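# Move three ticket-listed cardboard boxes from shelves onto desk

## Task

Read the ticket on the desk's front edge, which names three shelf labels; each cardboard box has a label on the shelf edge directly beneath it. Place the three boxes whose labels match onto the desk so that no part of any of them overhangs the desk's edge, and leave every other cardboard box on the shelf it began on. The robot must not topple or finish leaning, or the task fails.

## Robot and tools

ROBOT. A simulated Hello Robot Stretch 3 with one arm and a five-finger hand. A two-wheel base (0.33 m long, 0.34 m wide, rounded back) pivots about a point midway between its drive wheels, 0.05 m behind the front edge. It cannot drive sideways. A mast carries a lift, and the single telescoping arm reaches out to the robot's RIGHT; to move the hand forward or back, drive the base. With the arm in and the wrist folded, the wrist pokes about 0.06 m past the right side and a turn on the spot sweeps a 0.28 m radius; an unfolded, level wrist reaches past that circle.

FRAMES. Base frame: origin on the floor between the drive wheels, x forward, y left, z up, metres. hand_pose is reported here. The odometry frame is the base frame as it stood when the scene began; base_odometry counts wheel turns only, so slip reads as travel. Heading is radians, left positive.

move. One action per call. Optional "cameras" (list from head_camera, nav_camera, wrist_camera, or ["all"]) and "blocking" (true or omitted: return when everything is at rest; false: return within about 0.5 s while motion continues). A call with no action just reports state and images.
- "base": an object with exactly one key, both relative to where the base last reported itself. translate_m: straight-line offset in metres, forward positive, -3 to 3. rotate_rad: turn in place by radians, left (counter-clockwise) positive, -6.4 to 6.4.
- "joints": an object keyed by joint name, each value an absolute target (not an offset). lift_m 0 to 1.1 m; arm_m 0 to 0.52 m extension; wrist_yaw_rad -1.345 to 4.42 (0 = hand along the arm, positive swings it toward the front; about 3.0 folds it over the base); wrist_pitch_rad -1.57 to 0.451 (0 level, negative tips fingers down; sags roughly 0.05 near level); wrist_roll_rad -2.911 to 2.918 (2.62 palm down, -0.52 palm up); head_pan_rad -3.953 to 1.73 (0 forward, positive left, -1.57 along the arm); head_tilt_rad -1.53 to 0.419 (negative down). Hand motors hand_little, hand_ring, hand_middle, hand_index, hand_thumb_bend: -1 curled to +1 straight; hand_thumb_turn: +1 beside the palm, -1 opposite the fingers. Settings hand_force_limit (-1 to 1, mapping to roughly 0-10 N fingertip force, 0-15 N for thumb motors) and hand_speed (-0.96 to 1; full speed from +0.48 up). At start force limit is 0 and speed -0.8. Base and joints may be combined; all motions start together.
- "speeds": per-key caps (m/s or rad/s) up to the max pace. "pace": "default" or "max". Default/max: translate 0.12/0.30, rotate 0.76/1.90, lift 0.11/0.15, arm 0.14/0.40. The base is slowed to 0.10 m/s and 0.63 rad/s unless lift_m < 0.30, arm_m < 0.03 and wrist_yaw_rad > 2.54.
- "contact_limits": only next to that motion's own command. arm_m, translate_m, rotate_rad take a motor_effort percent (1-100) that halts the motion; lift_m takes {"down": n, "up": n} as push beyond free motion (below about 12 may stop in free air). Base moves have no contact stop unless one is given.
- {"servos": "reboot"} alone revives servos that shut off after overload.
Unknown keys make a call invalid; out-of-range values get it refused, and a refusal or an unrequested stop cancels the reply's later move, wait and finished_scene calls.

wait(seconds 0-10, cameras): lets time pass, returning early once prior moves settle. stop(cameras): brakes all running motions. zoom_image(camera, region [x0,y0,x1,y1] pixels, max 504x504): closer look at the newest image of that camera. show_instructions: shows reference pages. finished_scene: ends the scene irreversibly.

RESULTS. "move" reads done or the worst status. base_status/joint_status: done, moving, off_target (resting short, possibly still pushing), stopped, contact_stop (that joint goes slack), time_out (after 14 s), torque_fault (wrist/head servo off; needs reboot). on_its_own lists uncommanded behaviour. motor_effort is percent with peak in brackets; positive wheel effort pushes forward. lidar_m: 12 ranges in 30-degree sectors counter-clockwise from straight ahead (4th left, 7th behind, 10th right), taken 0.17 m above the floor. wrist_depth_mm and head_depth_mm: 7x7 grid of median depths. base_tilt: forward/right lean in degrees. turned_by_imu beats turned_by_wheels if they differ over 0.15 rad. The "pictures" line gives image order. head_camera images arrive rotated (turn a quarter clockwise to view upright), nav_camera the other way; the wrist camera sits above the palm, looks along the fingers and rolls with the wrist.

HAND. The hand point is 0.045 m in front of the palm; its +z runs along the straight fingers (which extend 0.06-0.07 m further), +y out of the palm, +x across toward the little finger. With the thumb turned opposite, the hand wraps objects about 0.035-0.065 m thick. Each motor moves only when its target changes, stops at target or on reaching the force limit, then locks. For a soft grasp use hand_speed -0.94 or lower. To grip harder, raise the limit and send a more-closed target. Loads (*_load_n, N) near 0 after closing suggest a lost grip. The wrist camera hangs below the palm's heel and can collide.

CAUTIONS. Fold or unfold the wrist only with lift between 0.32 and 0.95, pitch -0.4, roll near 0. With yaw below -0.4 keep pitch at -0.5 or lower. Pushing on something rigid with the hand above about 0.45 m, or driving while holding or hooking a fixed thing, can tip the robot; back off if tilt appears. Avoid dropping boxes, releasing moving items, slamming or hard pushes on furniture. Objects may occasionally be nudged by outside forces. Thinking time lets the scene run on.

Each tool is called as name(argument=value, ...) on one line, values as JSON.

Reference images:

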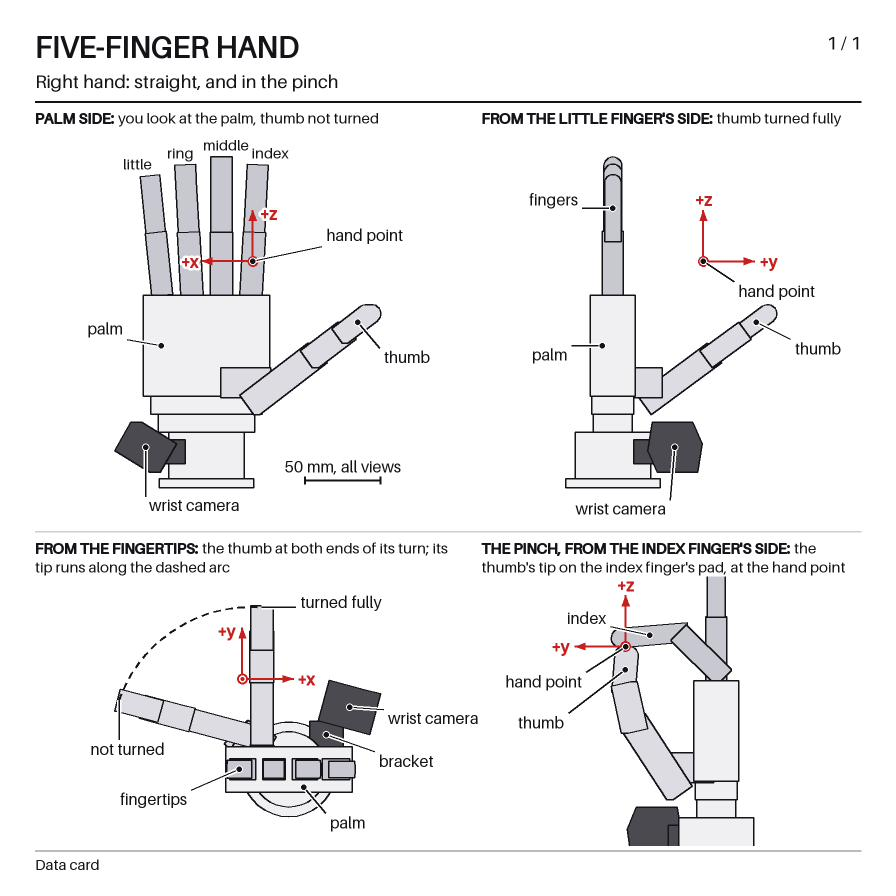

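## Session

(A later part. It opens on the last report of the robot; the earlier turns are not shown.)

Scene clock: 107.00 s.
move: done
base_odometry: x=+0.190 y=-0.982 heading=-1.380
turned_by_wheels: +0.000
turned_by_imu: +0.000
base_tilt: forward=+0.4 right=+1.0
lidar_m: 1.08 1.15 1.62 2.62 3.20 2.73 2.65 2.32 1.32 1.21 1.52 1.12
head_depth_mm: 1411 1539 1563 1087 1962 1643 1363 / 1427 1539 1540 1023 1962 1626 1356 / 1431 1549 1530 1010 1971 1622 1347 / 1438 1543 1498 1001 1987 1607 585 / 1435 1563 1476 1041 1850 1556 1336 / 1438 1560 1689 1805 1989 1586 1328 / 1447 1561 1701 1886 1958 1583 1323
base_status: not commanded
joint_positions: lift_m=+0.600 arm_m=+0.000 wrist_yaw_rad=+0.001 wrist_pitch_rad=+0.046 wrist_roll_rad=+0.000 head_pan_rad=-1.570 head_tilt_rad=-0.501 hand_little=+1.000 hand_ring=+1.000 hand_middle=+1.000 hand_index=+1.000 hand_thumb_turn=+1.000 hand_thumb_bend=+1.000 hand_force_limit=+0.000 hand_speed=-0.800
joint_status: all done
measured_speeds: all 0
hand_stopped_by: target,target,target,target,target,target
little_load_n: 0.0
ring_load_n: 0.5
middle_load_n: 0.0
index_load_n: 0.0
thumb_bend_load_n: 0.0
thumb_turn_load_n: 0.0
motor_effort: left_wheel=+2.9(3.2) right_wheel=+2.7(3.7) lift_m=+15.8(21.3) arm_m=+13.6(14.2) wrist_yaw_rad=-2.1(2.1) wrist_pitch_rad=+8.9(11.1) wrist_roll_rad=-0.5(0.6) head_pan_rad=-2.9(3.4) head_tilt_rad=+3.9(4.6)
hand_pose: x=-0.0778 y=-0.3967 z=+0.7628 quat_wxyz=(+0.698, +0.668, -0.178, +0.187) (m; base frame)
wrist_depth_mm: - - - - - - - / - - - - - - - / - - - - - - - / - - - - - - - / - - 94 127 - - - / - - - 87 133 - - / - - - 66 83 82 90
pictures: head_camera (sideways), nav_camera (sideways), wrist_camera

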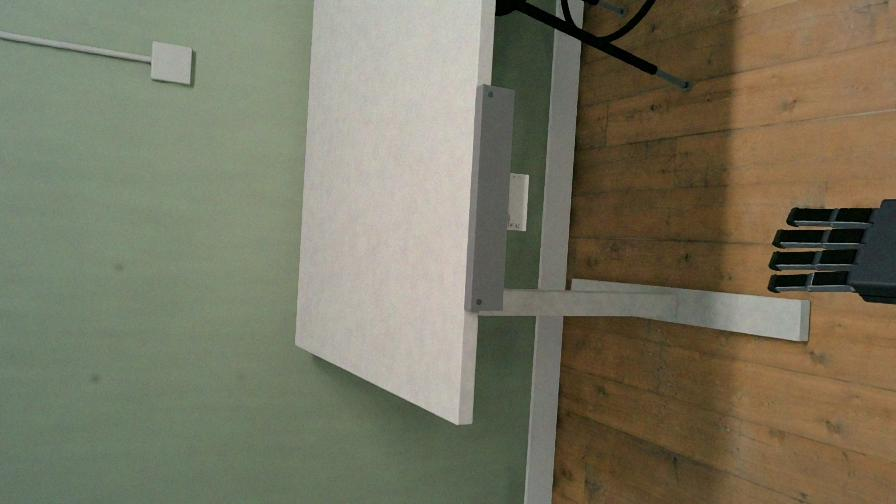

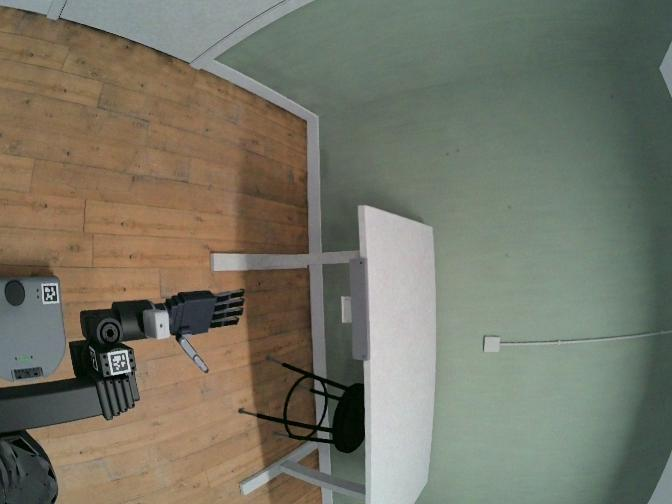

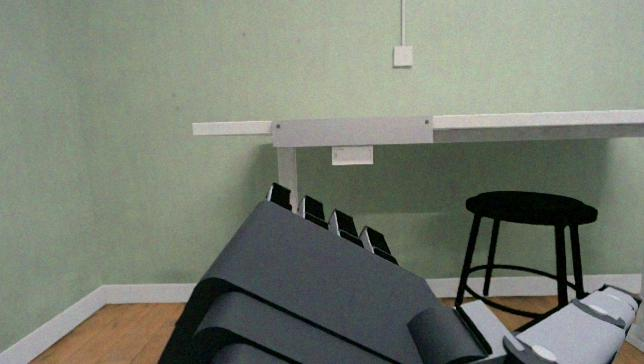

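move(joints={"lift_m": 0.53, "wrist_pitch_rad": -0.1, "wrist_roll_rad": -0.52, "arm_m": 0.22}, cameras=["all"])

Scene clock: 136.03 s.
move: done
base_odometry: x=+0.190 y=-0.982 heading=-1.380
turned_by_wheels: +0.000
turned_by_imu: +0.000
base_tilt: forward=+0.4 right=+1.0
lidar_m: 1.08 1.15 1.61 2.63 3.20 2.73 2.65 2.33 1.32 1.21 1.51 1.11
head_depth_mm: 1412 1543 1563 1085 1948 1631 1362 / 1421 1532 1547 1024 1985 1633 1360 / 1431 1540 1521 1013 1933 1616 1349 / 1432 1552 1500 1005 1970 1565 645 / 1429 1558 1484 1045 1855 1562 1315 / 1441 1568 1679 1805 1964 1587 1328 / 1452 1574 1723 1899 1968 1578 1327
base_status: not commanded
joint_positions: lift_m=+0.530 arm_m=+0.220 wrist_yaw_rad=+0.001 wrist_pitch_rad=-0.146 wrist_roll_rad=-0.515 head_pan_rad=-1.570 head_tilt_rad=-0.500 hand_little=+1.000 hand_ring=+1.000 hand_middle=+1.000 hand_index=+1.000 hand_thumb_turn=+1.000 hand_thumb_bend=+1.000 hand_force_limit=+0.000 hand_speed=-0.800
joint_status: all done
measured_speeds: all 0
hand_stopped_by: target,target,target,target,target,target
little_load_n: 0.0
ring_load_n: 0.5
middle_load_n: 0.0
index_load_n: 0.5
thumb_bend_load_n: 0.0
thumb_turn_load_n: 0.0
motor_effort: left_wheel=+3.0(3.2) right_wheel=+3.5(4.0) lift_m=+16.8(18.7) arm_m=+19.8(25.4) wrist_yaw_rad=-1.0(2.1) wrist_pitch_rad=+7.9(9.9) wrist_roll_rad=-1.8(3.4) head_pan_rad=-3.0(3.2) head_tilt_rad=+3.6(5.6)
hand_pose: x=-0.0523 y=-0.6200 z=+0.6674 quat_wxyz=(+0.653, +0.757, -0.002, +0.003) (m; base frame)
wrist_depth_mm: - - - - - - - / - - - - - - - / - - - - - - - / 941 - - - - - - / 799 963 94 127 - - - / 695 798 - 87 133 - 716 / 608 - - 66 83 82 86
pictures: head_camera (sideways), nav_camera (sideways), wrist_camera

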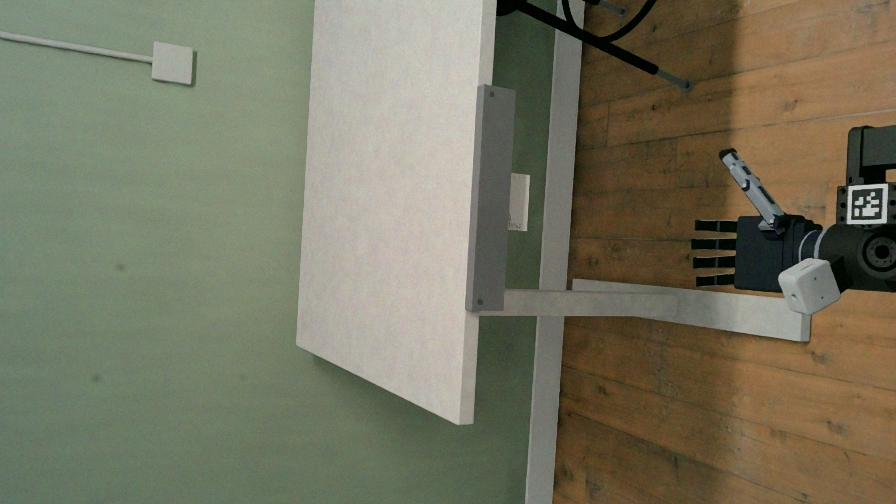

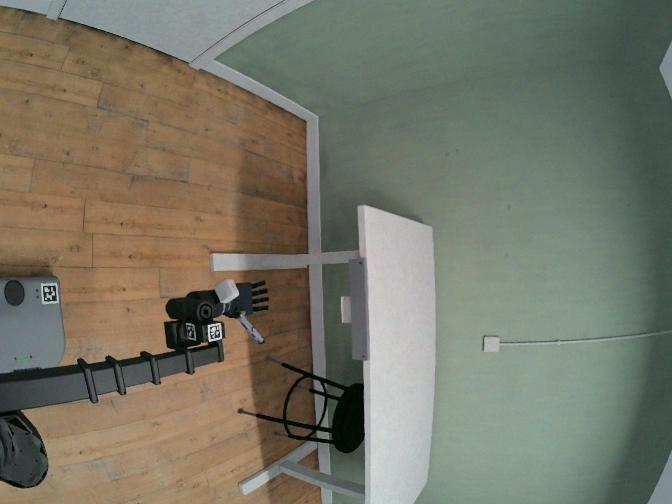

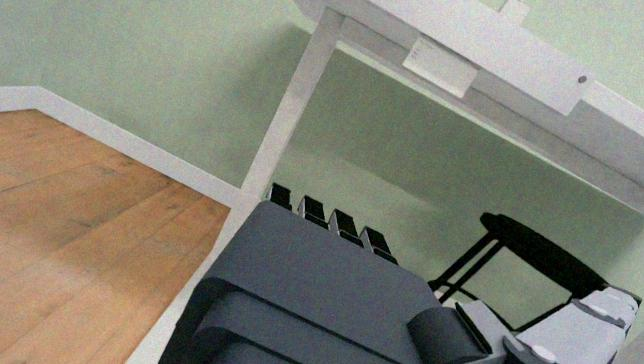

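move(joints={"lift_m": 0.575, "arm_m": 0.38, "wrist_roll_rad": 0, "wrist_pitch_rad": -0.15}, cameras=["wrist_camera","head_camera"])

zoom_image(camera="wrist_camera", region=[280, 0, 440, 120])

Scene clock: 159.97 s.
move: done
base_odometry: x=+0.190 y=-0.982 heading=-1.380
turned_by_wheels: +0.000
turned_by_imu: +0.000
base_tilt: forward=+0.4 right=+1.0
lidar_m: 1.07 1.15 1.61 2.62 3.20 2.73 2.65 2.31 1.32 1.22 1.52 1.11
head_depth_mm: 1416 1527 1575 1087 1938 1641 1364 / 1416 1539 1542 1029 1982 1640 1298 / 1432 1546 1522 1012 1967 657 1261 / 1433 1554 1496 1001 1964 678 1316 / 1434 1556 1471 1045 1854 1557 1338 / 1457 1565 1678 1798 1990 1592 1324 / 1457 1570 1718 1898 1981 1586 1330
base_status: not commanded
joint_positions: lift_m=+0.575 arm_m=+0.380 wrist_yaw_rad=+0.001 wrist_pitch_rad=-0.194 wrist_roll_rad=-0.004 head_pan_rad=-1.570 head_tilt_rad=-0.500 hand_little=+1.000 hand_ring=+1.000 hand_middle=+1.000 hand_index=+1.000 hand_thumb_turn=+1.000 hand_thumb_bend=+1.000 hand_force_limit=+0.000 hand_speed=-0.800
joint_status: all done
measured_speeds: all 0
hand_stopped_by: target,target,target,target,target,target
little_load_n: 0.0
ring_load_n: 0.0
middle_load_n: 0.0
index_load_n: 0.0
thumb_bend_load_n: 0.0
thumb_turn_load_n: 0.0
motor_effort: left_wheel=+3.1(3.2) right_wheel=+3.4(4.0) lift_m=+37.1(39.9) arm_m=+19.7(24.8) wrist_yaw_rad=-1.1(2.6) wrist_pitch_rad=+7.9(10.6) wrist_roll_rad=+1.3(3.4) head_pan_rad=-2.6(3.3) head_tilt_rad=+3.0(5.2)
hand_pose: x=-0.0777 y=-0.7752 z=+0.6775 quat_wxyz=(+0.614, +0.747, -0.198, +0.163) (m; base frame)
wrist_depth_mm: - - - - - - - / - - - - - - - / - - - - - - - / - - - - - - - / - - 94 127 - - - / - - - 87 137 - - / 866 - - 66 84 82 90
pictures: head_camera (sideways), wrist_camera

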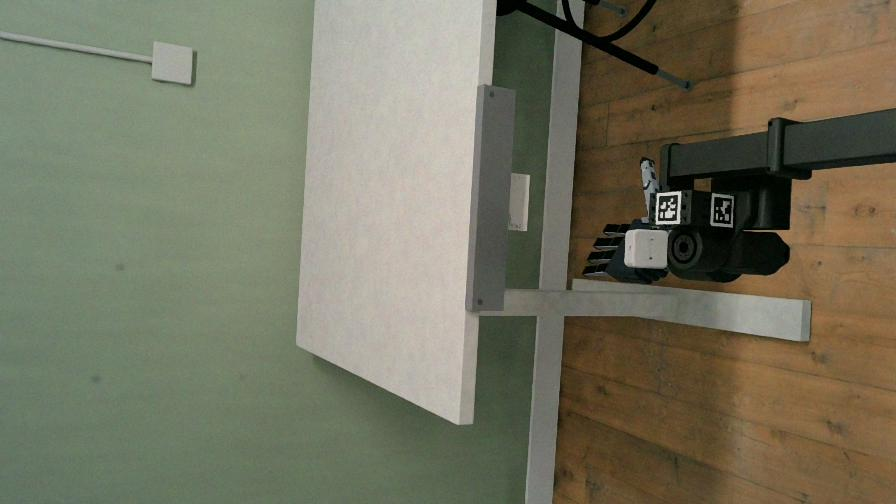

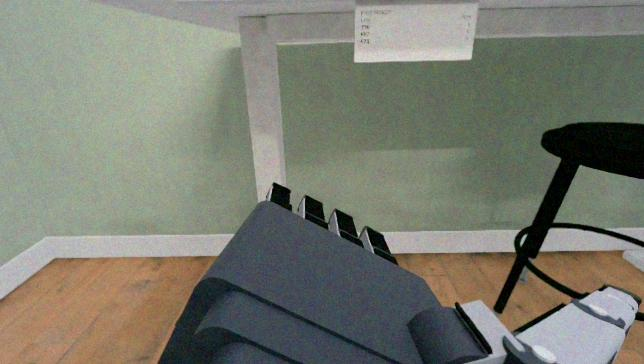

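Scaled by 3.150.

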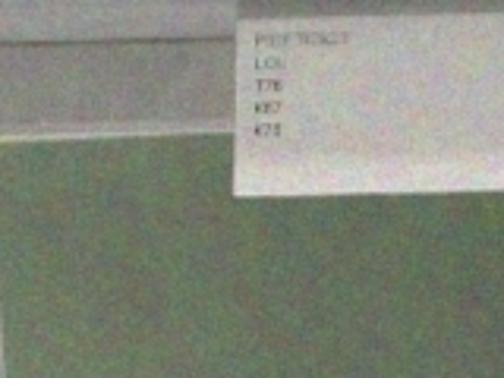

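move(joints={"lift_m": 0.60, "arm_m": 0.45}, cameras=["wrist_camera"])

zoom_image(camera="wrist_camera", region=[360, 0, 560, 100])

Scene clock: 168.40 s.
move: done
base_odometry: x=+0.190 y=-0.982 heading=-1.380
turned_by_wheels: +0.000
turned_by_imu: +0.000
base_tilt: forward=+0.4 right=+1.0
lidar_m: 1.07 1.15 1.61 2.62 3.21 2.73 2.65 2.31 1.32 1.21 1.52 1.12
head_depth_mm: 1404 1524 1564 1083 1959 1641 1361 / 1419 1543 1548 1025 1962 1634 547 / 1426 1548 1518 1012 1953 701 1319 / 1427 1543 1498 1000 987 1481 1342 / 1430 1567 1475 1044 1860 1557 1337 / 1442 1561 1682 1776 1966 1588 1327 / 1437 1578 1714 1888 1957 1584 1324
base_status: not commanded
joint_positions: lift_m=+0.600 arm_m=+0.450 wrist_yaw_rad=+0.001 wrist_pitch_rad=-0.195 wrist_roll_rad=-0.004 head_pan_rad=-1.570 head_tilt_rad=-0.500 hand_little=+1.000 hand_ring=+1.000 hand_middle=+1.000 hand_index=+1.000 hand_thumb_turn=+1.000 hand_thumb_bend=+1.000 hand_force_limit=+0.000 hand_speed=-0.800
joint_status: all done
measured_speeds: all 0
hand_stopped_by: target,target,target,target,target,target
little_load_n: 0.0
ring_load_n: 0.0
middle_load_n: 0.0
index_load_n: 0.0
thumb_bend_load_n: 0.0
thumb_turn_load_n: 0.0
motor_effort: left_wheel=+2.7(3.1) right_wheel=+3.0(3.8) lift_m=+36.8(39.4) arm_m=+19.6(25.1) wrist_yaw_rad=-1.0(1.8) wrist_pitch_rad=+7.8(8.3) wrist_roll_rad=+1.1(1.4) head_pan_rad=-2.6(2.9) head_tilt_rad=+2.8(4.9)
hand_pose: x=-0.0777 y=-0.8452 z=+0.7023 quat_wxyz=(+0.613, +0.747, -0.198, +0.163) (m; base frame)
wrist_depth_mm: 248 - - - - - - / - - 501 - - - - / - - - - - - - / - - - - - - 612 / - - 94 127 - - - / - - - 87 137 - - / 910 - - 66 83 82 88
pictures: wrist_camera

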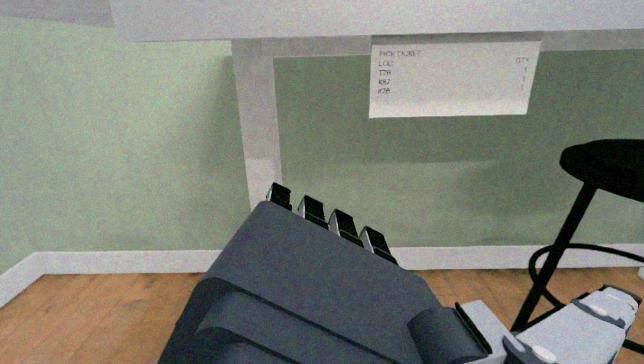

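Scaled by 2.520.

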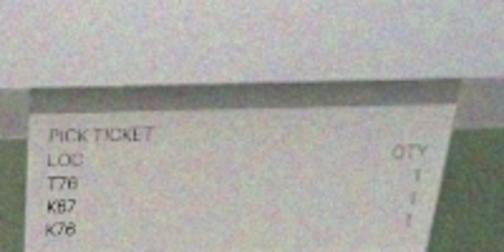

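move(joints={"arm_m": 0.515}, base={"translate_m": -0.05}, cameras=["wrist_camera"])

zoom_image(camera="wrist_camera", region=[280, 0, 480, 100])

Scene clock: 174.77 s.
move: done
base_odometry: x=+0.181 y=-0.933 heading=-1.380
turned_by_wheels: +0.000
turned_by_imu: +0.000
base_tilt: forward=+0.4 right=+1.1
lidar_m: 1.12 1.20 1.68 2.78 3.21 2.68 2.60 2.31 1.30 1.22 1.59 1.16
head_depth_mm: 1408 1516 1573 1089 1917 1623 1364 / 1417 1539 1541 1074 1971 1582 536 / 1432 1539 1513 1014 783 755 1291 / 1427 1547 1492 1005 866 1571 1338 / 1427 1555 1470 1039 1804 1597 1335 / 1442 1565 1658 1079 1967 1593 1332 / 1447 1556 1714 1860 1954 1572 1325
base_status: done
joint_positions: lift_m=+0.600 arm_m=+0.515 wrist_yaw_rad=+0.001 wrist_pitch_rad=-0.195 wrist_roll_rad=-0.004 head_pan_rad=-1.570 head_tilt_rad=-0.500 hand_little=+1.000 hand_ring=+1.000 hand_middle=+1.000 hand_index=+1.000 hand_thumb_turn=+1.000 hand_thumb_bend=+1.000 hand_force_limit=+0.000 hand_speed=-0.800
joint_status: all done
measured_speeds: all 0
hand_stopped_by: target,target,target,target,target,target
little_load_n: 0.0
ring_load_n: 0.0
middle_load_n: 0.0
index_load_n: 0.0
thumb_bend_load_n: 0.0
thumb_turn_load_n: 0.0
motor_effort: left_wheel=-4.9(10.8) right_wheel=-4.6(11.8) lift_m=+32.5(34.4) arm_m=+18.7(28.9) wrist_yaw_rad=-0.6(2.1) wrist_pitch_rad=+7.8(8.3) wrist_roll_rad=+1.1(1.6) head_pan_rad=-2.9(2.9) head_tilt_rad=+3.3(5.0)
hand_pose: x=-0.0777 y=-0.9102 z=+0.7023 quat_wxyz=(+0.613, +0.747, -0.198, +0.163) (m; base frame)
wrist_depth_mm: - - - - - - - / - - - - - - - / - - - - - - - / - - 516 - - - 545 / - - 93 127 - - - / - - - 87 137 - - / 893 - - 66 83 82 90
pictures: wrist_camera

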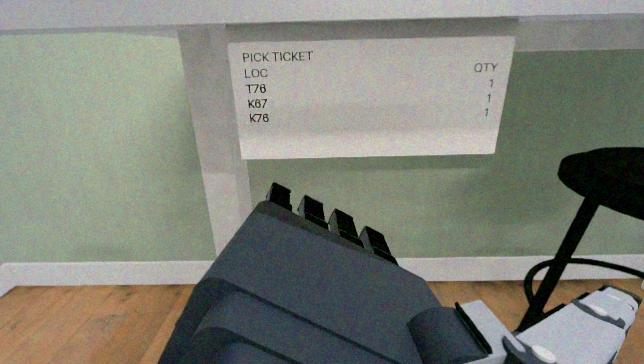

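Scaled by 2.520.

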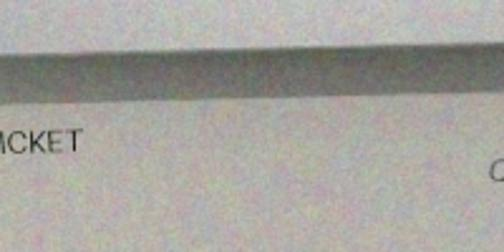

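zoom_image(camera="wrist_camera", region=[230, 45, 330, 135])

Scaled by 5.040.

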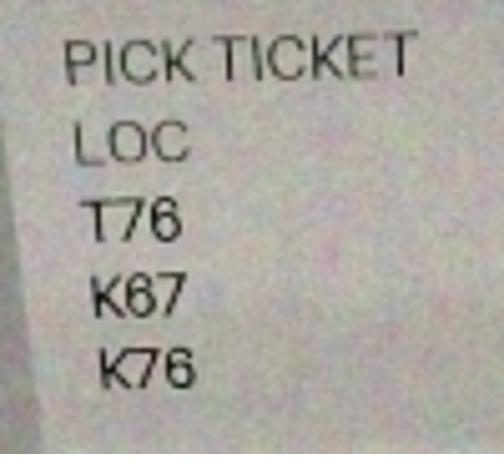

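move(joints={"arm_m": 0.0, "wrist_pitch_rad": -0.4, "head_pan_rad": 1.38, "head_tilt_rad": -0.25}, pace="max", cameras=["head_camera"])

zoom_image(camera="head_camera", region=[480, 100, 680, 300])

move(joints={"wrist_yaw_rad": 2.8}, pace="max")

Scene clock: 192.97 s.
move: done
base_odometry: x=+0.181 y=-0.933 heading=-1.380
turned_by_wheels: +0.000
turned_by_imu: +0.000
base_tilt: forward=+0.4 right=+1.0
lidar_m: 1.12 1.20 1.69 2.77 3.18 2.68 2.60 2.32 1.30 1.22 1.59 1.17
head_depth_mm: 2497 2513 2484 2480 2466 2225 1698 / 2780 2953 3071 3159 2437 2189 1686 / 2804 2897 3029 3210 2545 2186 1669 / 2760 2874 3023 3120 3030 2173 1664 / 2663 2798 2961 3131 2979 2141 1664 / 2667 2755 2863 2974 2889 2126 1644 / 2613 2687 2839 2969 2813 2105 1648
base_status: not commanded
joint_positions: lift_m=+0.600 arm_m=+0.000 wrist_yaw_rad=+0.001 wrist_pitch_rad=-0.440 wrist_roll_rad=-0.003 head_pan_rad=+1.398 head_tilt_rad=-0.248 hand_little=+1.000 hand_ring=+1.000 hand_middle=+1.000 hand_index=+1.000 hand_thumb_turn=+1.000 hand_thumb_bend=+1.000 hand_force_limit=+0.000 hand_speed=-0.800
joint_status: all done
measured_speeds: translate_m=+0.000 rotate_rad=+0.000 lift_m=+0.000 arm_m=+0.000 wrist_yaw_rad=+0.000 wrist_pitch_rad=+0.000 wrist_roll_rad=+0.000 head_pan_rad=-0.024 head_tilt_rad=+0.000
hand_stopped_by: target,target,target,target,target,target
little_load_n: 0.0
ring_load_n: 0.0
middle_load_n: 0.0
index_load_n: 0.0
thumb_bend_load_n: 0.0
thumb_turn_load_n: 0.0
motor_effort: left_wheel=-4.6(4.8) right_wheel=-6.1(7.1) lift_m=+27.5(30.0) arm_m=-20.0(29.4) wrist_yaw_rad=-1.5(2.1) wrist_pitch_rad=+6.9(9.0) wrist_roll_rad=+0.8(1.5) head_pan_rad=-3.4(6.8) head_tilt_rad=+3.8(8.0)
hand_pose: x=-0.0778 y=-0.3789 z=+0.6426 quat_wxyz=(+0.517, +0.816, -0.217, +0.138) (m; base frame)
wrist_depth_mm: - - - - - - - / - - - - - - - / - - - - - - - / - - - - - - - / - - 94 127 - 997 937 / 863 882 - 87 137 848 842 / 743 - - 67 83 82 90
pictures: head_camera (sideways)

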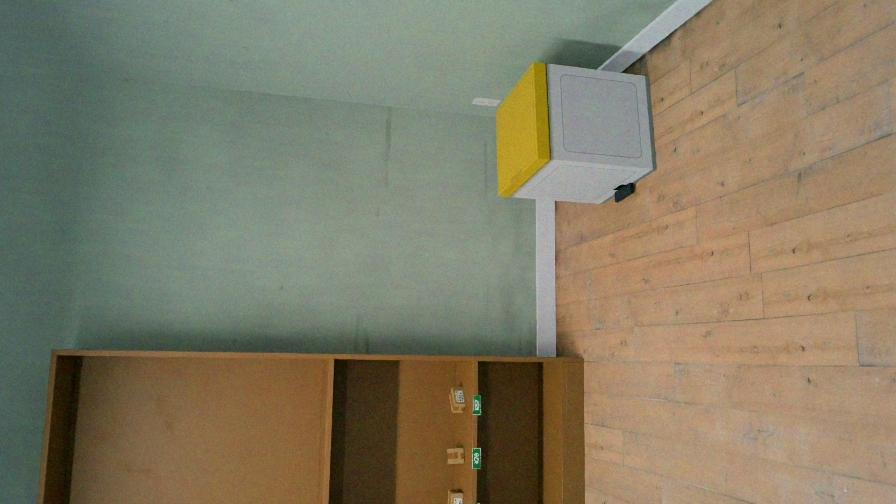

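Scaled by 2.520 from the camera's 896x504 image, which has a finer 1280x720 frame.

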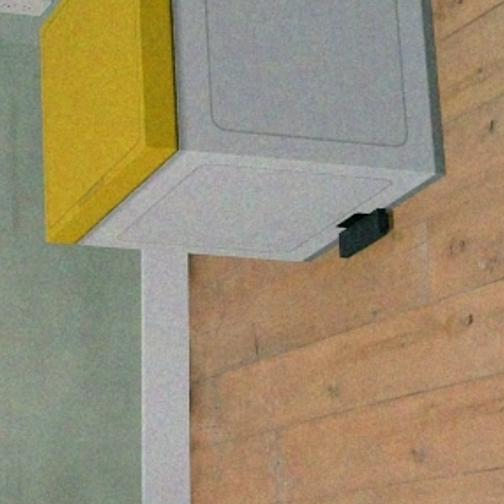

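Scene clock: 194.70 s.
move: done
base_odometry: x=+0.181 y=-0.933 heading=-1.380
turned_by_wheels: +0.000
turned_by_imu: +0.000
base_tilt: forward=+0.4 right=+1.0
lidar_m: 1.12 1.21 1.69 2.77 3.22 2.68 2.60 2.31 1.30 1.22 1.59 1.17
head_depth_mm: 2437 2450 2397 2421 2387 2215 1712 / 2818 2969 3007 3110 2448 2198 1695 / 2805 2934 3046 3219 2486 2182 1685 / 2772 2877 2989 3120 3043 2171 1672 / 2735 2798 2986 3117 3017 2138 1655 / 2629 2786 2841 2981 2878 2125 1656 / 2597 2698 2777 2981 2834 2101 1637
base_status: not commanded
joint_positions: lift_m=+0.600 arm_m=+0.000 wrist_yaw_rad=+2.799 wrist_pitch_rad=-0.440 wrist_roll_rad=-0.003 head_pan_rad=+1.384 head_tilt_rad=-0.248 hand_little=+1.000 hand_ring=+1.000 hand_middle=+1.000 hand_index=+1.000 hand_thumb_turn=+1.000 hand_thumb_bend=+1.000 hand_force_limit=+0.000 hand_speed=-0.800
joint_status: all done
measured_speeds: all 0
hand_stopped_by: target,target,target,target,target,target
little_load_n: 0.0
ring_load_n: 0.0
middle_load_n: 0.0
index_load_n: 0.0
thumb_bend_load_n: 0.0
thumb_turn_load_n: 0.0
motor_effort: left_wheel=-4.4(5.2) right_wheel=-6.2(6.8) lift_m=+26.3(27.5) arm_m=-12.8(19.8) wrist_yaw_rad=+1.6(9.9) wrist_pitch_rad=+7.2(7.4) wrist_roll_rad=+1.3(1.3) head_pan_rad=-3.0(3.7) head_tilt_rad=+1.4(4.7)
hand_pose: x=+0.1105 y=+0.0563 z=+0.6426 quat_wxyz=(-0.047, +0.353, +0.767, +0.533) (m; base frame)
wrist_depth_mm: - - - - - - - / 150 - - - - - - / 140 - - - - - - / 153 - - - - - - / 167 195 94 127 - 982 972 / 826 196 - 87 137 825 811 / 738 - - 66 83 82 90
pictures: none

move(base={"rotate_rad": 1.56}, joints={"lift_m": 0.29, "head_pan_rad": 0.0, "head_tilt_rad": -0.35}, pace="max")

move(base={"translate_m": 1.8}, pace="max", cameras=["head_camera", "nav_camera"])

Scene clock: 219.03 s.
move: done
base_odometry: x=+0.181 y=-0.933 heading=+0.180
turned_by_wheels: +1.560
turned_by_imu: +1.548
base_tilt: forward=+0.5 right=+1.0
lidar_m: 2.77 3.00 2.68 2.60 2.31 1.30 1.22 1.59 1.16 1.12 1.21 1.68
head_depth_mm: 2645 2815 3015 2554 2373 1927 1544 / 2651 2802 2964 3153 2563 1940 1534 / 2637 2812 3036 3214 2529 1893 1525 / 2631 2776 2967 3115 2499 1881 1514 / 2649 2813 2995 3064 2464 1870 1499 / 2636 2785 2941 3003 2458 1850 1492 / 2692 2830 3036 3171 2418 1853 1492
base_status: done
joint_positions: lift_m=+0.290 arm_m=+0.000 wrist_yaw_rad=+2.799 wrist_pitch_rad=-0.441 wrist_roll_rad=-0.003 head_pan_rad=-0.005 head_tilt_rad=-0.350 hand_little=+1.000 hand_ring=+1.000 hand_middle=+1.000 hand_index=+1.000 hand_thumb_turn=+1.000 hand_thumb_bend=+1.000 hand_force_limit=+0.000 hand_speed=-0.800
joint_status: all done
measured_speeds: all 0
hand_stopped_by: target,target,target,target,target,target
little_load_n: 0.0
ring_load_n: 0.0
middle_load_n: 0.0
index_load_n: 0.0
thumb_bend_load_n: 0.0
thumb_turn_load_n: 0.0
motor_effort: left_wheel=-8.2(17.6) right_wheel=+8.0(13.3) lift_m=+22.1(22.1) arm_m=-0.3(2.7) wrist_yaw_rad=+0.6(2.1) wrist_pitch_rad=+6.9(7.4) wrist_roll_rad=+1.0(1.4) head_pan_rad=+2.3(5.8) head_tilt_rad=-3.6(5.1)
hand_pose: x=+0.1105 y=+0.0562 z=+0.3325 quat_wxyz=(-0.047, +0.353, +0.768, +0.533) (m; base frame)
wrist_depth_mm: - - - - - - - / 150 - - - - - - / 140 909 921 906 881 876 858 / 152 679 727 702 707 692 678 / 167 195 95 127 572 569 552 / 480 196 - 87 137 481 479 / 427 - - 66 83 82 90
pictures: none

Scene clock: 226.43 s.
move: done
base_odometry: x=+1.951 y=-0.610 heading=+0.180
turned_by_wheels: +0.000
turned_by_imu: -0.006
base_tilt: forward=+0.4 right=+1.1
lidar_m: 0.97 1.20 1.50 2.55 2.66 3.17 3.00 1.66 1.23 1.20 0.82 1.01
head_depth_mm: 1070 1136 1200 1278 1374 1475 1541 / 1075 1135 1203 1289 1374 1498 1532 / 1020 1102 1177 1271 1364 1495 1529 / 1039 1109 1159 1259 1342 1230 1388 / 1053 1113 1163 1263 1348 1234 1388 / 1055 1118 1166 1269 1357 1261 1376 / 1054 1120 1170 1275 1355 1251 1371
base_status: done
joint_positions: lift_m=+0.290 arm_m=+0.000 wrist_yaw_rad=+2.799 wrist_pitch_rad=-0.441 wrist_roll_rad=-0.003 head_pan_rad=+0.000 head_tilt_rad=-0.350 hand_little=+1.000 hand_ring=+1.000 hand_middle=+1.000 hand_index=+1.000 hand_thumb_turn=+1.000 hand_thumb_bend=+1.000 hand_force_limit=+0.000 hand_speed=-0.800
joint_status: not commanded
measured_speeds: all 0
hand_stopped_by: target,target,target,target,target,target
little_load_n: 0.0
ring_load_n: 0.0
middle_load_n: 0.0
index_load_n: 0.0
thumb_bend_load_n: 0.0
thumb_turn_load_n: 0.0
motor_effort: left_wheel=+5.1(11.1) right_wheel=+1.8(18.5) lift_m=+36.3(38.0) arm_m=-21.7(21.7) wrist_yaw_rad=+1.2(2.4) wrist_pitch_rad=+6.9(7.8) wrist_roll_rad=+1.1(1.6) head_pan_rad=+2.8(3.7) head_tilt_rad=-1.8(4.6)
hand_pose: x=+0.1105 y=+0.0562 z=+0.3325 quat_wxyz=(-0.047, +0.353, +0.768, +0.533) (m; base frame)
wrist_depth_mm: - - - - - - 966 / 150 - - - - - 904 / 140 919 907 897 901 887 807 / 153 694 713 703 701 690 678 / 167 195 94 127 568 576 569 / 479 197 - 87 137 484 474 / 428 - - 66 83 82 90
pictures: head_camera (sideways), nav_camera (sideways)

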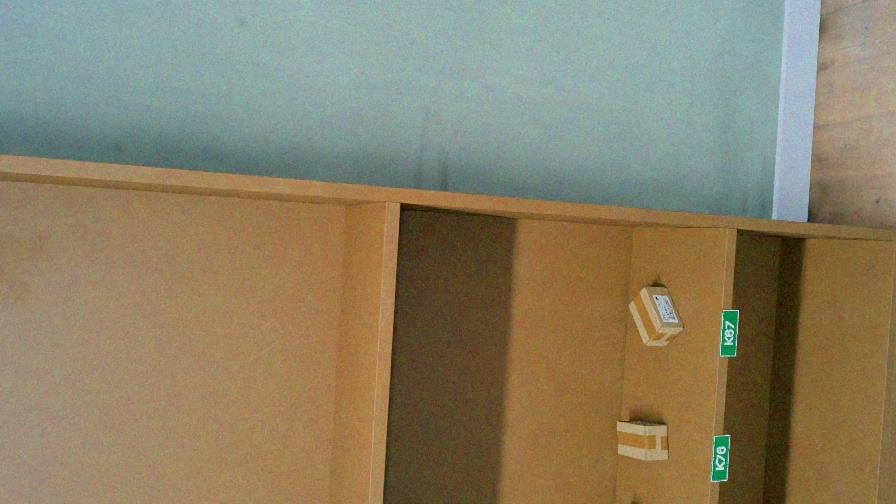

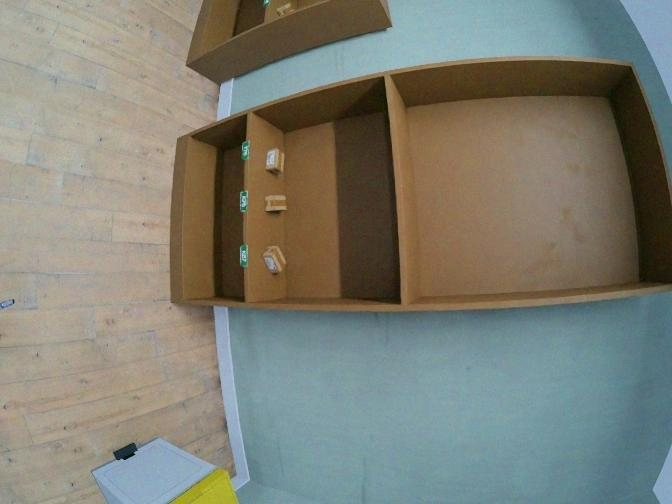

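zoom_image(camera="head_camera", region=[600, 260, 780, 500])

move(joints={"head_pan_rad": 0.6, "head_tilt_rad": -0.45}, pace="max", cameras=["head_camera"])

zoom_image(camera="head_camera", region=[400, 0, 800, 504])

Scaled by 2.100 from the camera's 896x504 image, which has a finer 1280x720 frame.

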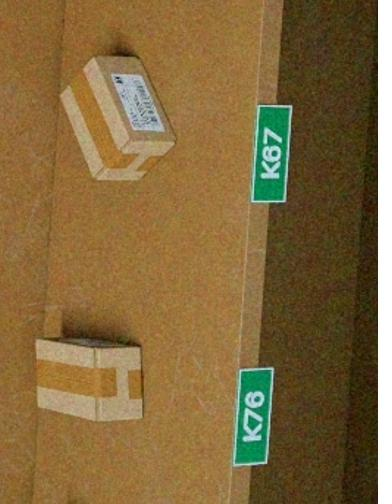

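Scene clock: 231.47 s.
move: done
base_odometry: x=+1.951 y=-0.610 heading=+0.180
turned_by_wheels: +0.000
turned_by_imu: +0.000
base_tilt: forward=+0.4 right=+1.1
lidar_m: 0.97 1.20 1.50 2.55 2.67 3.17 3.01 1.66 1.24 1.20 0.82 1.01
head_depth_mm: 1086 1151 1175 1299 1320 1459 1309 / 1162 1225 1284 1393 1343 1553 1357 / 1104 1220 1308 1464 1415 1585 1398 / 1333 1170 1243 1362 1458 1566 1395 / 1446 1542 1659 1786 1958 1686 1383 / 1557 1632 1530 1649 1805 1674 1386 / 1687 1780 1948 1850 1938 1672 1369
base_status: not commanded
joint_positions: lift_m=+0.290 arm_m=+0.000 wrist_yaw_rad=+2.799 wrist_pitch_rad=-0.441 wrist_roll_rad=-0.003 head_pan_rad=+0.613 head_tilt_rad=-0.448 hand_little=+1.000 hand_ring=+1.000 hand_middle=+1.000 hand_index=+1.000 hand_thumb_turn=+1.000 hand_thumb_bend=+1.000 hand_force_limit=+0.000 hand_speed=-0.800
joint_status: all done
measured_speeds: all 0
hand_stopped_by: target,target,target,target,target,target
little_load_n: 0.0
ring_load_n: 0.0
middle_load_n: 0.0
index_load_n: 0.0
thumb_bend_load_n: 0.0
thumb_turn_load_n: 0.0
motor_effort: left_wheel=+5.0(5.3) right_wheel=+1.8(3.0) lift_m=+35.4(36.4) arm_m=-19.9(20.3) wrist_yaw_rad=+0.0(1.7) wrist_pitch_rad=+7.0(7.6) wrist_roll_rad=+1.1(1.3) head_pan_rad=+2.1(5.2) head_tilt_rad=-4.5(5.3)
hand_pose: x=+0.1105 y=+0.0562 z=+0.3325 quat_wxyz=(-0.047, +0.353, +0.768, +0.533) (m; base frame)
wrist_depth_mm: - - - - - - 973 / 150 - - - - - 897 / 140 936 905 900 864 880 841 / 152 682 706 701 696 695 680 / 168 194 94 127 572 568 559 / 488 196 - 87 137 487 482 / 438 - - 66 83 82 90
pictures: head_camera (sideways)

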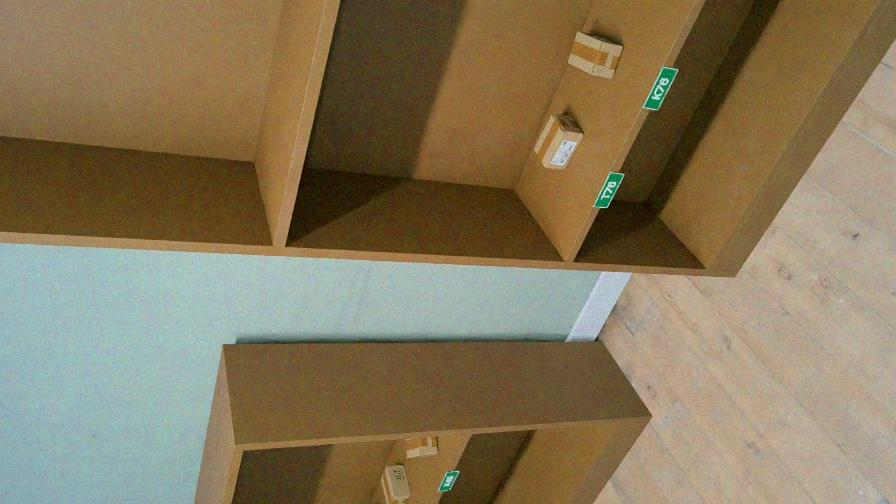

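Scaled by 1.000.

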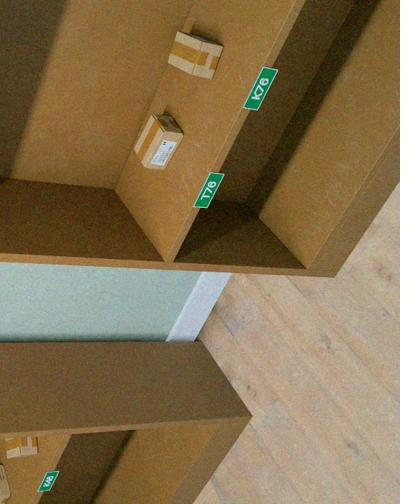

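zoom_image(camera="head_camera", region=[520, 0, 700, 220])

Scaled by 2.291 from the camera's 896x504 image, which has a finer 1280x720 frame.

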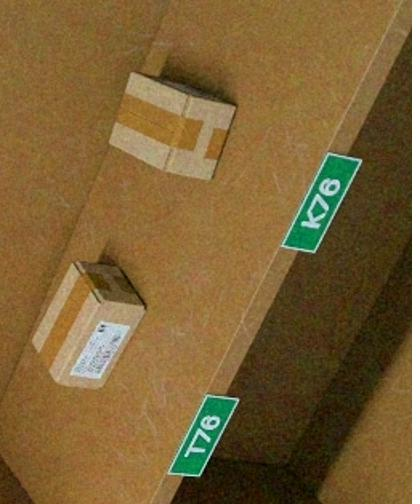

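move(base={"translate_m": 0.42}, pace="max")

move(base={"rotate_rad": 1.391}, joints={"head_pan_rad": -1.57, "head_tilt_rad": -0.8}, pace="max")

move(base={"translate_m": 0.25}, cameras=["head_camera"], pace="max")

Scene clock: 306.93 s.
move: done
base_odometry: x=+2.365 y=-0.535 heading=+0.180
turned_by_wheels: +0.000
turned_by_imu: -0.002
base_tilt: forward=+0.5 right=+1.0
lidar_m: 0.55 0.85 0.89 2.54 2.66 3.69 3.30 1.69 1.25 0.73 0.75 0.87
head_depth_mm: 697 736 775 632 890 956 841 / 739 786 815 669 957 1014 882 / 785 836 858 955 1035 1050 900 / 836 900 872 1045 1135 1039 946 / 862 930 857 1097 1196 1055 1252 / 789 842 872 979 1063 1100 1239 / 725 783 858 1400 1551 1601 1370
base_status: done
joint_positions: lift_m=+0.290 arm_m=+0.000 wrist_yaw_rad=+2.799 wrist_pitch_rad=-0.441 wrist_roll_rad=-0.003 head_pan_rad=+0.600 head_tilt_rad=-0.451 hand_little=+1.000 hand_ring=+1.000 hand_middle=+1.000 hand_index=+1.000 hand_thumb_turn=+1.000 hand_thumb_bend=+1.000 hand_force_limit=+0.000 hand_speed=-0.800
joint_status: not commanded
measured_speeds: all 0
hand_stopped_by: target,target,target,target,target,target
little_load_n: 0.0
ring_load_n: 0.0
middle_load_n: 0.0
index_load_n: 0.0
thumb_bend_load_n: 0.0
thumb_turn_load_n: 0.0
motor_effort: left_wheel=+5.3(15.9) right_wheel=+1.9(12.5) lift_m=+34.2(35.1) arm_m=-16.4(17.8) wrist_yaw_rad=+1.1(1.8) wrist_pitch_rad=+7.2(7.7) wrist_roll_rad=+1.2(1.3) head_pan_rad=-3.3(3.7) head_tilt_rad=-3.1(5.3)
hand_pose: x=+0.1104 y=+0.0563 z=+0.3325 quat_wxyz=(-0.047, +0.353, +0.768, +0.533) (m; base frame)
wrist_depth_mm: - - - - - 825 668 / 151 - - - 927 858 683 / 140 911 911 909 854 710 658 / 153 683 704 714 695 629 541 / 169 194 95 127 562 568 517 / 477 196 - 87 137 488 487 / 427 - - 66 83 82 90
pictures: none

Scene clock: 309.20 s.
move: done
base_odometry: x=+2.365 y=-0.535 heading=+1.571
turned_by_wheels: +1.391
turned_by_imu: +1.377
base_tilt: forward=+0.5 right=+1.0
lidar_m: 2.00 2.56 3.16 3.47 2.05 1.32 0.73 0.73 0.93 0.55 0.82 0.89
head_depth_mm: 778 894 1051 1262 1475 1339 1177 / 770 881 1028 1239 1460 1317 1167 / 760 872 1013 1205 1435 1318 1162 / 494 822 949 1128 1409 1287 1163 / 607 701 904 1040 977 1239 1158 / 630 792 912 1033 952 1231 1152 / 621 778 899 1035 947 1214 1153
base_status: done
joint_positions: lift_m=+0.290 arm_m=+0.000 wrist_yaw_rad=+2.799 wrist_pitch_rad=-0.441 wrist_roll_rad=-0.003 head_pan_rad=-1.587 head_tilt_rad=-0.803 hand_little=+1.000 hand_ring=+1.000 hand_middle=+1.000 hand_index=+1.000 hand_thumb_turn=+1.000 hand_thumb_bend=+1.000 hand_force_limit=+0.000 hand_speed=-0.800
joint_status: all done
measured_speeds: translate_m=+0.000 rotate_rad=+0.000 lift_m=+0.000 arm_m=+0.000 wrist_yaw_rad=+0.000 wrist_pitch_rad=+0.000 wrist_roll_rad=+0.000 head_pan_rad=+0.024 head_tilt_rad=+0.000
hand_stopped_by: target,target,target,target,target,target
little_load_n: 0.0
ring_load_n: 0.0
middle_load_n: 0.0
index_load_n: 0.0
thumb_bend_load_n: 0.0
thumb_turn_load_n: 0.0
motor_effort: left_wheel=-8.8(18.9) right_wheel=+7.5(15.9) lift_m=+33.2(34.8) arm_m=-19.9(21.8) wrist_yaw_rad=+1.2(2.2) wrist_pitch_rad=+7.2(7.6) wrist_roll_rad=+0.8(1.6) head_pan_rad=+2.9(7.5) head_tilt_rad=-4.5(7.9)
hand_pose: x=+0.1104 y=+0.0563 z=+0.3325 quat_wxyz=(-0.047, +0.353, +0.768, +0.533) (m; base frame)
wrist_depth_mm: - - - - - - - / 151 - - - - - - / 140 918 918 874 864 883 855 / 152 687 730 706 690 694 694 / 167 195 94 127 567 564 562 / 475 196 - 87 137 474 475 / 436 - - 67 83 82 90
pictures: none

Scene clock: 311.33 s.
move: done
base_odometry: x=+2.365 y=-0.285 heading=+1.571
turned_by_wheels: +0.000
turned_by_imu: -0.002
base_tilt: forward=+0.4 right=+1.0
lidar_m: 1.76 2.31 2.86 3.50 2.48 1.59 0.98 0.98 0.60 0.77 0.75 0.68
head_depth_mm: 641 553 711 772 1456 1328 1181 / 664 549 885 968 969 1282 1175 / 652 543 916 1049 974 1245 1167 / 645 535 903 1038 960 1232 1164 / 639 529 884 1025 954 1228 1154 / 630 525 872 1005 930 1208 1149 / 622 520 863 1011 925 1198 1148
base_status: done
joint_positions: lift_m=+0.290 arm_m=+0.000 wrist_yaw_rad=+2.799 wrist_pitch_rad=-0.441 wrist_roll_rad=-0.003 head_pan_rad=-1.573 head_tilt_rad=-0.803 hand_little=+1.000 hand_ring=+1.000 hand_middle=+1.000 hand_index=+1.000 hand_thumb_turn=+1.000 hand_thumb_bend=+1.000 hand_force_limit=+0.000 hand_speed=-0.800
joint_status: not commanded
measured_speeds: all 0
hand_stopped_by: target,target,target,target,target,target
little_load_n: 0.5
ring_load_n: 0.0
middle_load_n: 0.0
index_load_n: 0.0
thumb_bend_load_n: 0.0
thumb_turn_load_n: 0.0
motor_effort: left_wheel=-3.6(15.8) right_wheel=+7.7(13.8) lift_m=+33.3(34.1) arm_m=-18.0(20.5) wrist_yaw_rad=+0.5(2.0) wrist_pitch_rad=+7.3(7.5) wrist_roll_rad=+1.0(1.4) head_pan_rad=+2.5(3.2) head_tilt_rad=-2.1(5.3)
hand_pose: x=+0.1104 y=+0.0563 z=+0.3325 quat_wxyz=(-0.047, +0.353, +0.768, +0.533) (m; base frame)
wrist_depth_mm: - - - - - - - / 151 - - - - - - / 140 925 933 890 910 875 872 / 152 685 709 715 697 692 676 / 167 194 94 127 579 568 565 / 486 196 - 87 137 474 481 / 435 - - 66 83 82 90
pictures: head_camera (sideways)

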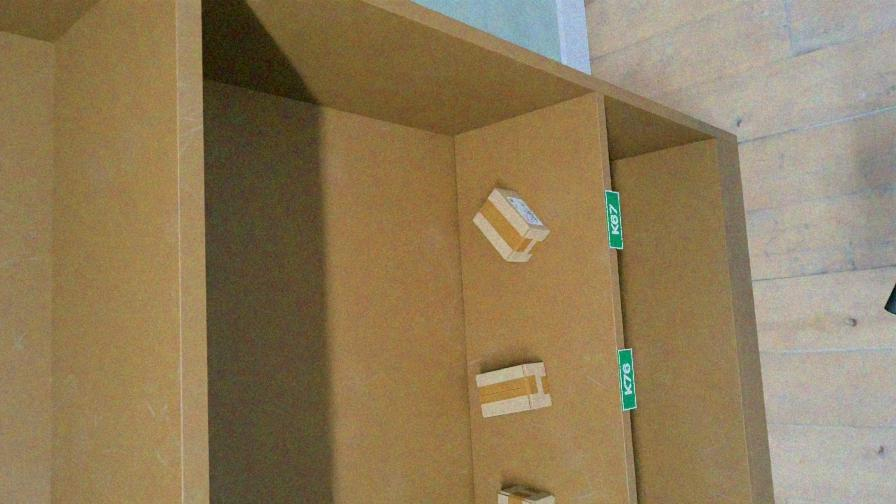

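zoom_image(camera="head_camera", region=[440, 160, 640, 430])

Scaled by 1.867 from the camera's 896x504 image, which has a finer 1280x720 frame.

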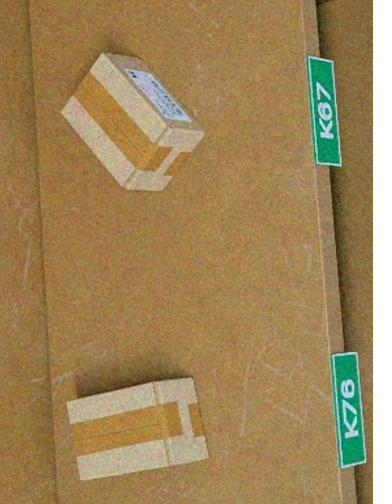

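move(base={"translate_m": 0.22}, joints={"lift_m": 0.55, "wrist_pitch_rad": -0.4, "wrist_roll_rad": 0}, pace="max")

move(joints={"wrist_yaw_rad": 0.25, "hand_thumb_turn": -1}, pace="max")

move(joints={"wrist_roll_rad": 1.05, "wrist_pitch_rad": 0.0, "head_tilt_rad": -0.75, "head_pan_rad":-1.57}, cameras=["head_camera", "wrist_camera"])

Scene clock: 448.30 s.
move: done
base_odometry: x=+2.365 y=-0.065 heading=+1.571
turned_by_wheels: +0.000
turned_by_imu: -0.002
base_tilt: forward=+0.4 right=+1.0
lidar_m: 1.54 2.09 2.58 3.52 2.81 1.84 1.19 1.19 0.72 0.74 0.53 0.82
head_depth_mm: 645 533 896 1045 958 1246 1174 / 638 528 881 1045 958 1246 1168 / 629 501 872 1032 943 1226 1168 / 622 497 858 1002 943 1211 1164 / 615 492 846 1005 933 1211 1138 / 609 487 832 988 918 1184 1154 / 601 483 820 970 925 1091 1156
base_status: done
joint_positions: lift_m=+0.550 arm_m=+0.000 wrist_yaw_rad=+2.799 wrist_pitch_rad=-0.442 wrist_roll_rad=-0.003 head_pan_rad=-1.570 head_tilt_rad=-0.800 hand_little=+1.000 hand_ring=+1.000 hand_middle=+1.000 hand_index=+1.000 hand_thumb_turn=+1.000 hand_thumb_bend=+1.000 hand_force_limit=+0.000 hand_speed=-0.800
joint_status: all done
measured_speeds: all 0
hand_stopped_by: target,target,target,target,target,target
little_load_n: 0.0
ring_load_n: 0.0
middle_load_n: 0.0
index_load_n: 0.0
thumb_bend_load_n: 0.0
thumb_turn_load_n: 0.0
motor_effort: left_wheel=+1.5(11.1) right_wheel=+0.1(15.2) lift_m=+32.6(38.9) arm_m=-7.2(10.8) wrist_yaw_rad=+1.7(1.7) wrist_pitch_rad=+7.5(9.2) wrist_roll_rad=+0.9(2.5) head_pan_rad=+2.1(3.0) head_tilt_rad=+2.2(3.7)
hand_pose: x=+0.1104 y=+0.0562 z=+0.5923 quat_wxyz=(-0.047, +0.353, +0.768, +0.533) (m; base frame)
wrist_depth_mm: - - - - - - - / 152 - - - - - - / 140 - - - - - - / 152 - - - - - - / 167 193 94 127 917 914 909 / 784 196 - 87 137 773 782 / 706 - - 66 83 82 90
pictures: none

Scene clock: 453.93 s.
move: done
base_odometry: x=+2.365 y=-0.065 heading=+1.571
turned_by_wheels: +0.000
turned_by_imu: +0.000
base_tilt: forward=+0.4 right=+1.0
lidar_m: 1.54 2.09 2.58 3.53 2.82 1.83 1.19 1.19 0.71 0.74 0.53 0.83
head_depth_mm: 644 534 897 1049 959 1240 1177 / 638 527 885 1042 953 1255 1172 / 630 500 872 1036 946 1233 1170 / 622 497 862 1002 938 1187 558 / 614 492 847 1003 934 874 1119 / 607 487 832 984 915 1176 1156 / 601 483 821 975 925 1091 1145
base_status: not commanded
joint_positions: lift_m=+0.550 arm_m=+0.000 wrist_yaw_rad=+0.251 wrist_pitch_rad=-0.442 wrist_roll_rad=-0.003 head_pan_rad=-1.570 head_tilt_rad=-0.800 hand_little=+1.000 hand_ring=+1.000 hand_middle=+1.000 hand_index=+1.000 hand_thumb_turn=-1.000 hand_thumb_bend=+1.000 hand_force_limit=+0.000 hand_speed=-0.800
joint_status: all done
measured_speeds: all 0
hand_stopped_by: target,target,target,target,target,target
little_load_n: 0.0
ring_load_n: 0.0
middle_load_n: 0.0
index_load_n: 0.0
thumb_bend_load_n: 0.0
thumb_turn_load_n: 0.0
motor_effort: left_wheel=+1.5(2.1) right_wheel=+0.2(1.6) lift_m=+16.2(32.7) arm_m=-0.7(7.3) wrist_yaw_rad=-0.9(8.5) wrist_pitch_rad=+7.1(7.8) wrist_roll_rad=+0.8(1.6) head_pan_rad=+1.4(2.4) head_tilt_rad=+2.2(4.2)
hand_pose: x=-0.0181 y=-0.3854 z=+0.5923 quat_wxyz=(+0.496, +0.837, -0.113, +0.201) (m; base frame)
wrist_depth_mm: 281 381 462 453 442 438 425 / 279 388 502 496 476 103 458 / 296 393 400 392 398 93 368 / 315 334 331 331 327 86 321 / 734 394 95 123 307 289 563 / 764 795 - 87 89 69 615 / 692 - - 66 80 567 555
pictures: none

Scene clock: 455.13 s.
move: done
base_odometry: x=+2.365 y=-0.065 heading=+1.571
turned_by_wheels: +0.000
turned_by_imu: +0.000
base_tilt: forward=+0.4 right=+1.0
lidar_m: 1.54 2.09 2.58 3.53 2.81 1.83 1.19 1.18 0.71 0.74 0.53 0.83
head_depth_mm: 658 557 864 1024 973 1191 1196 / 650 549 851 1008 966 1204 1178 / 647 543 841 985 978 1188 1156 / 640 538 829 970 955 898 550 / 631 531 815 954 949 871 1118 / 624 528 803 941 931 1160 1135 / 618 521 795 924 960 944 1130
base_status: not commanded
joint_positions: lift_m=+0.550 arm_m=+0.000 wrist_yaw_rad=+0.251 wrist_pitch_rad=-0.054 wrist_roll_rad=+1.047 head_pan_rad=-1.570 head_tilt_rad=-0.750 hand_little=+1.000 hand_ring=+1.000 hand_middle=+1.000 hand_index=+1.000 hand_thumb_turn=-1.000 hand_thumb_bend=+1.000 hand_force_limit=+0.000 hand_speed=-0.800
joint_status: all done
measured_speeds: all 0
hand_stopped_by: target,target,target,target,target,target
little_load_n: 0.0
ring_load_n: 0.0
middle_load_n: 0.0
index_load_n: 0.0
thumb_bend_load_n: 0.0
thumb_turn_load_n: 0.0
motor_effort: left_wheel=+1.6(1.9) right_wheel=+0.1(1.8) lift_m=+17.0(17.0) arm_m=+1.0(1.1) wrist_yaw_rad=-1.6(2.1) wrist_pitch_rad=+9.2(10.6) wrist_roll_rad=+0.5(2.4) head_pan_rad=+1.1(3.6) head_tilt_rad=+2.7(4.5)
hand_pose: x=-0.0177 y=-0.4012 z=+0.6203 quat_wxyz=(+0.422, +0.574, -0.445, +0.543) (m; base frame)
wrist_depth_mm: 425 446 451 454 457 448 299 / 463 472 473 473 482 103 269 / 490 493 488 493 494 93 244 / 473 509 527 521 518 86 249 / 395 472 95 123 380 254 542 / 338 376 - 87 89 69 563 / 300 - - 66 80 618 515
pictures: head_camera (sideways), wrist_camera

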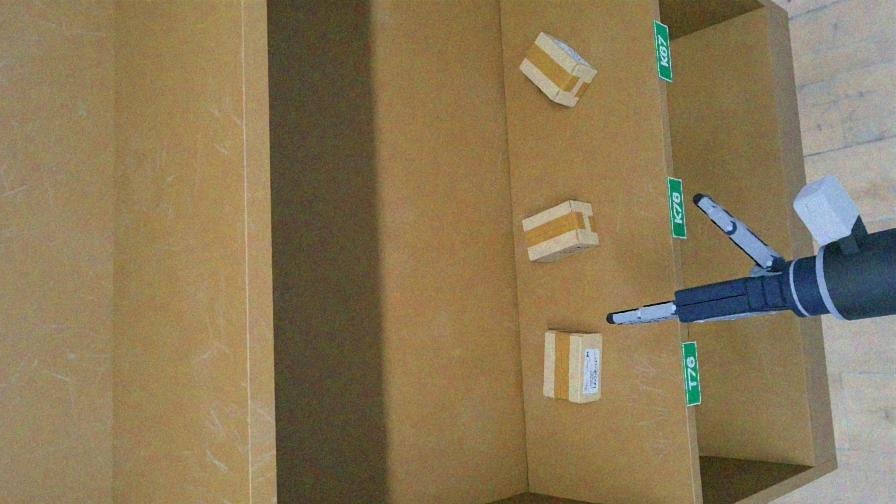

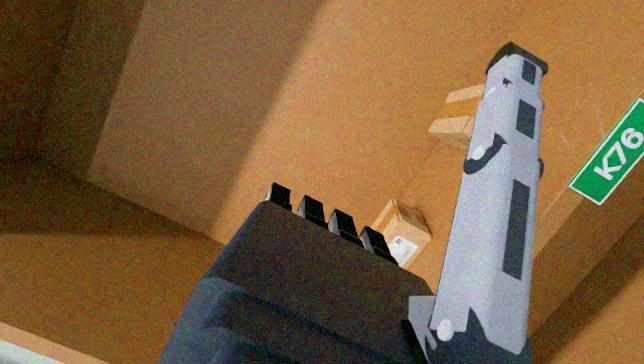

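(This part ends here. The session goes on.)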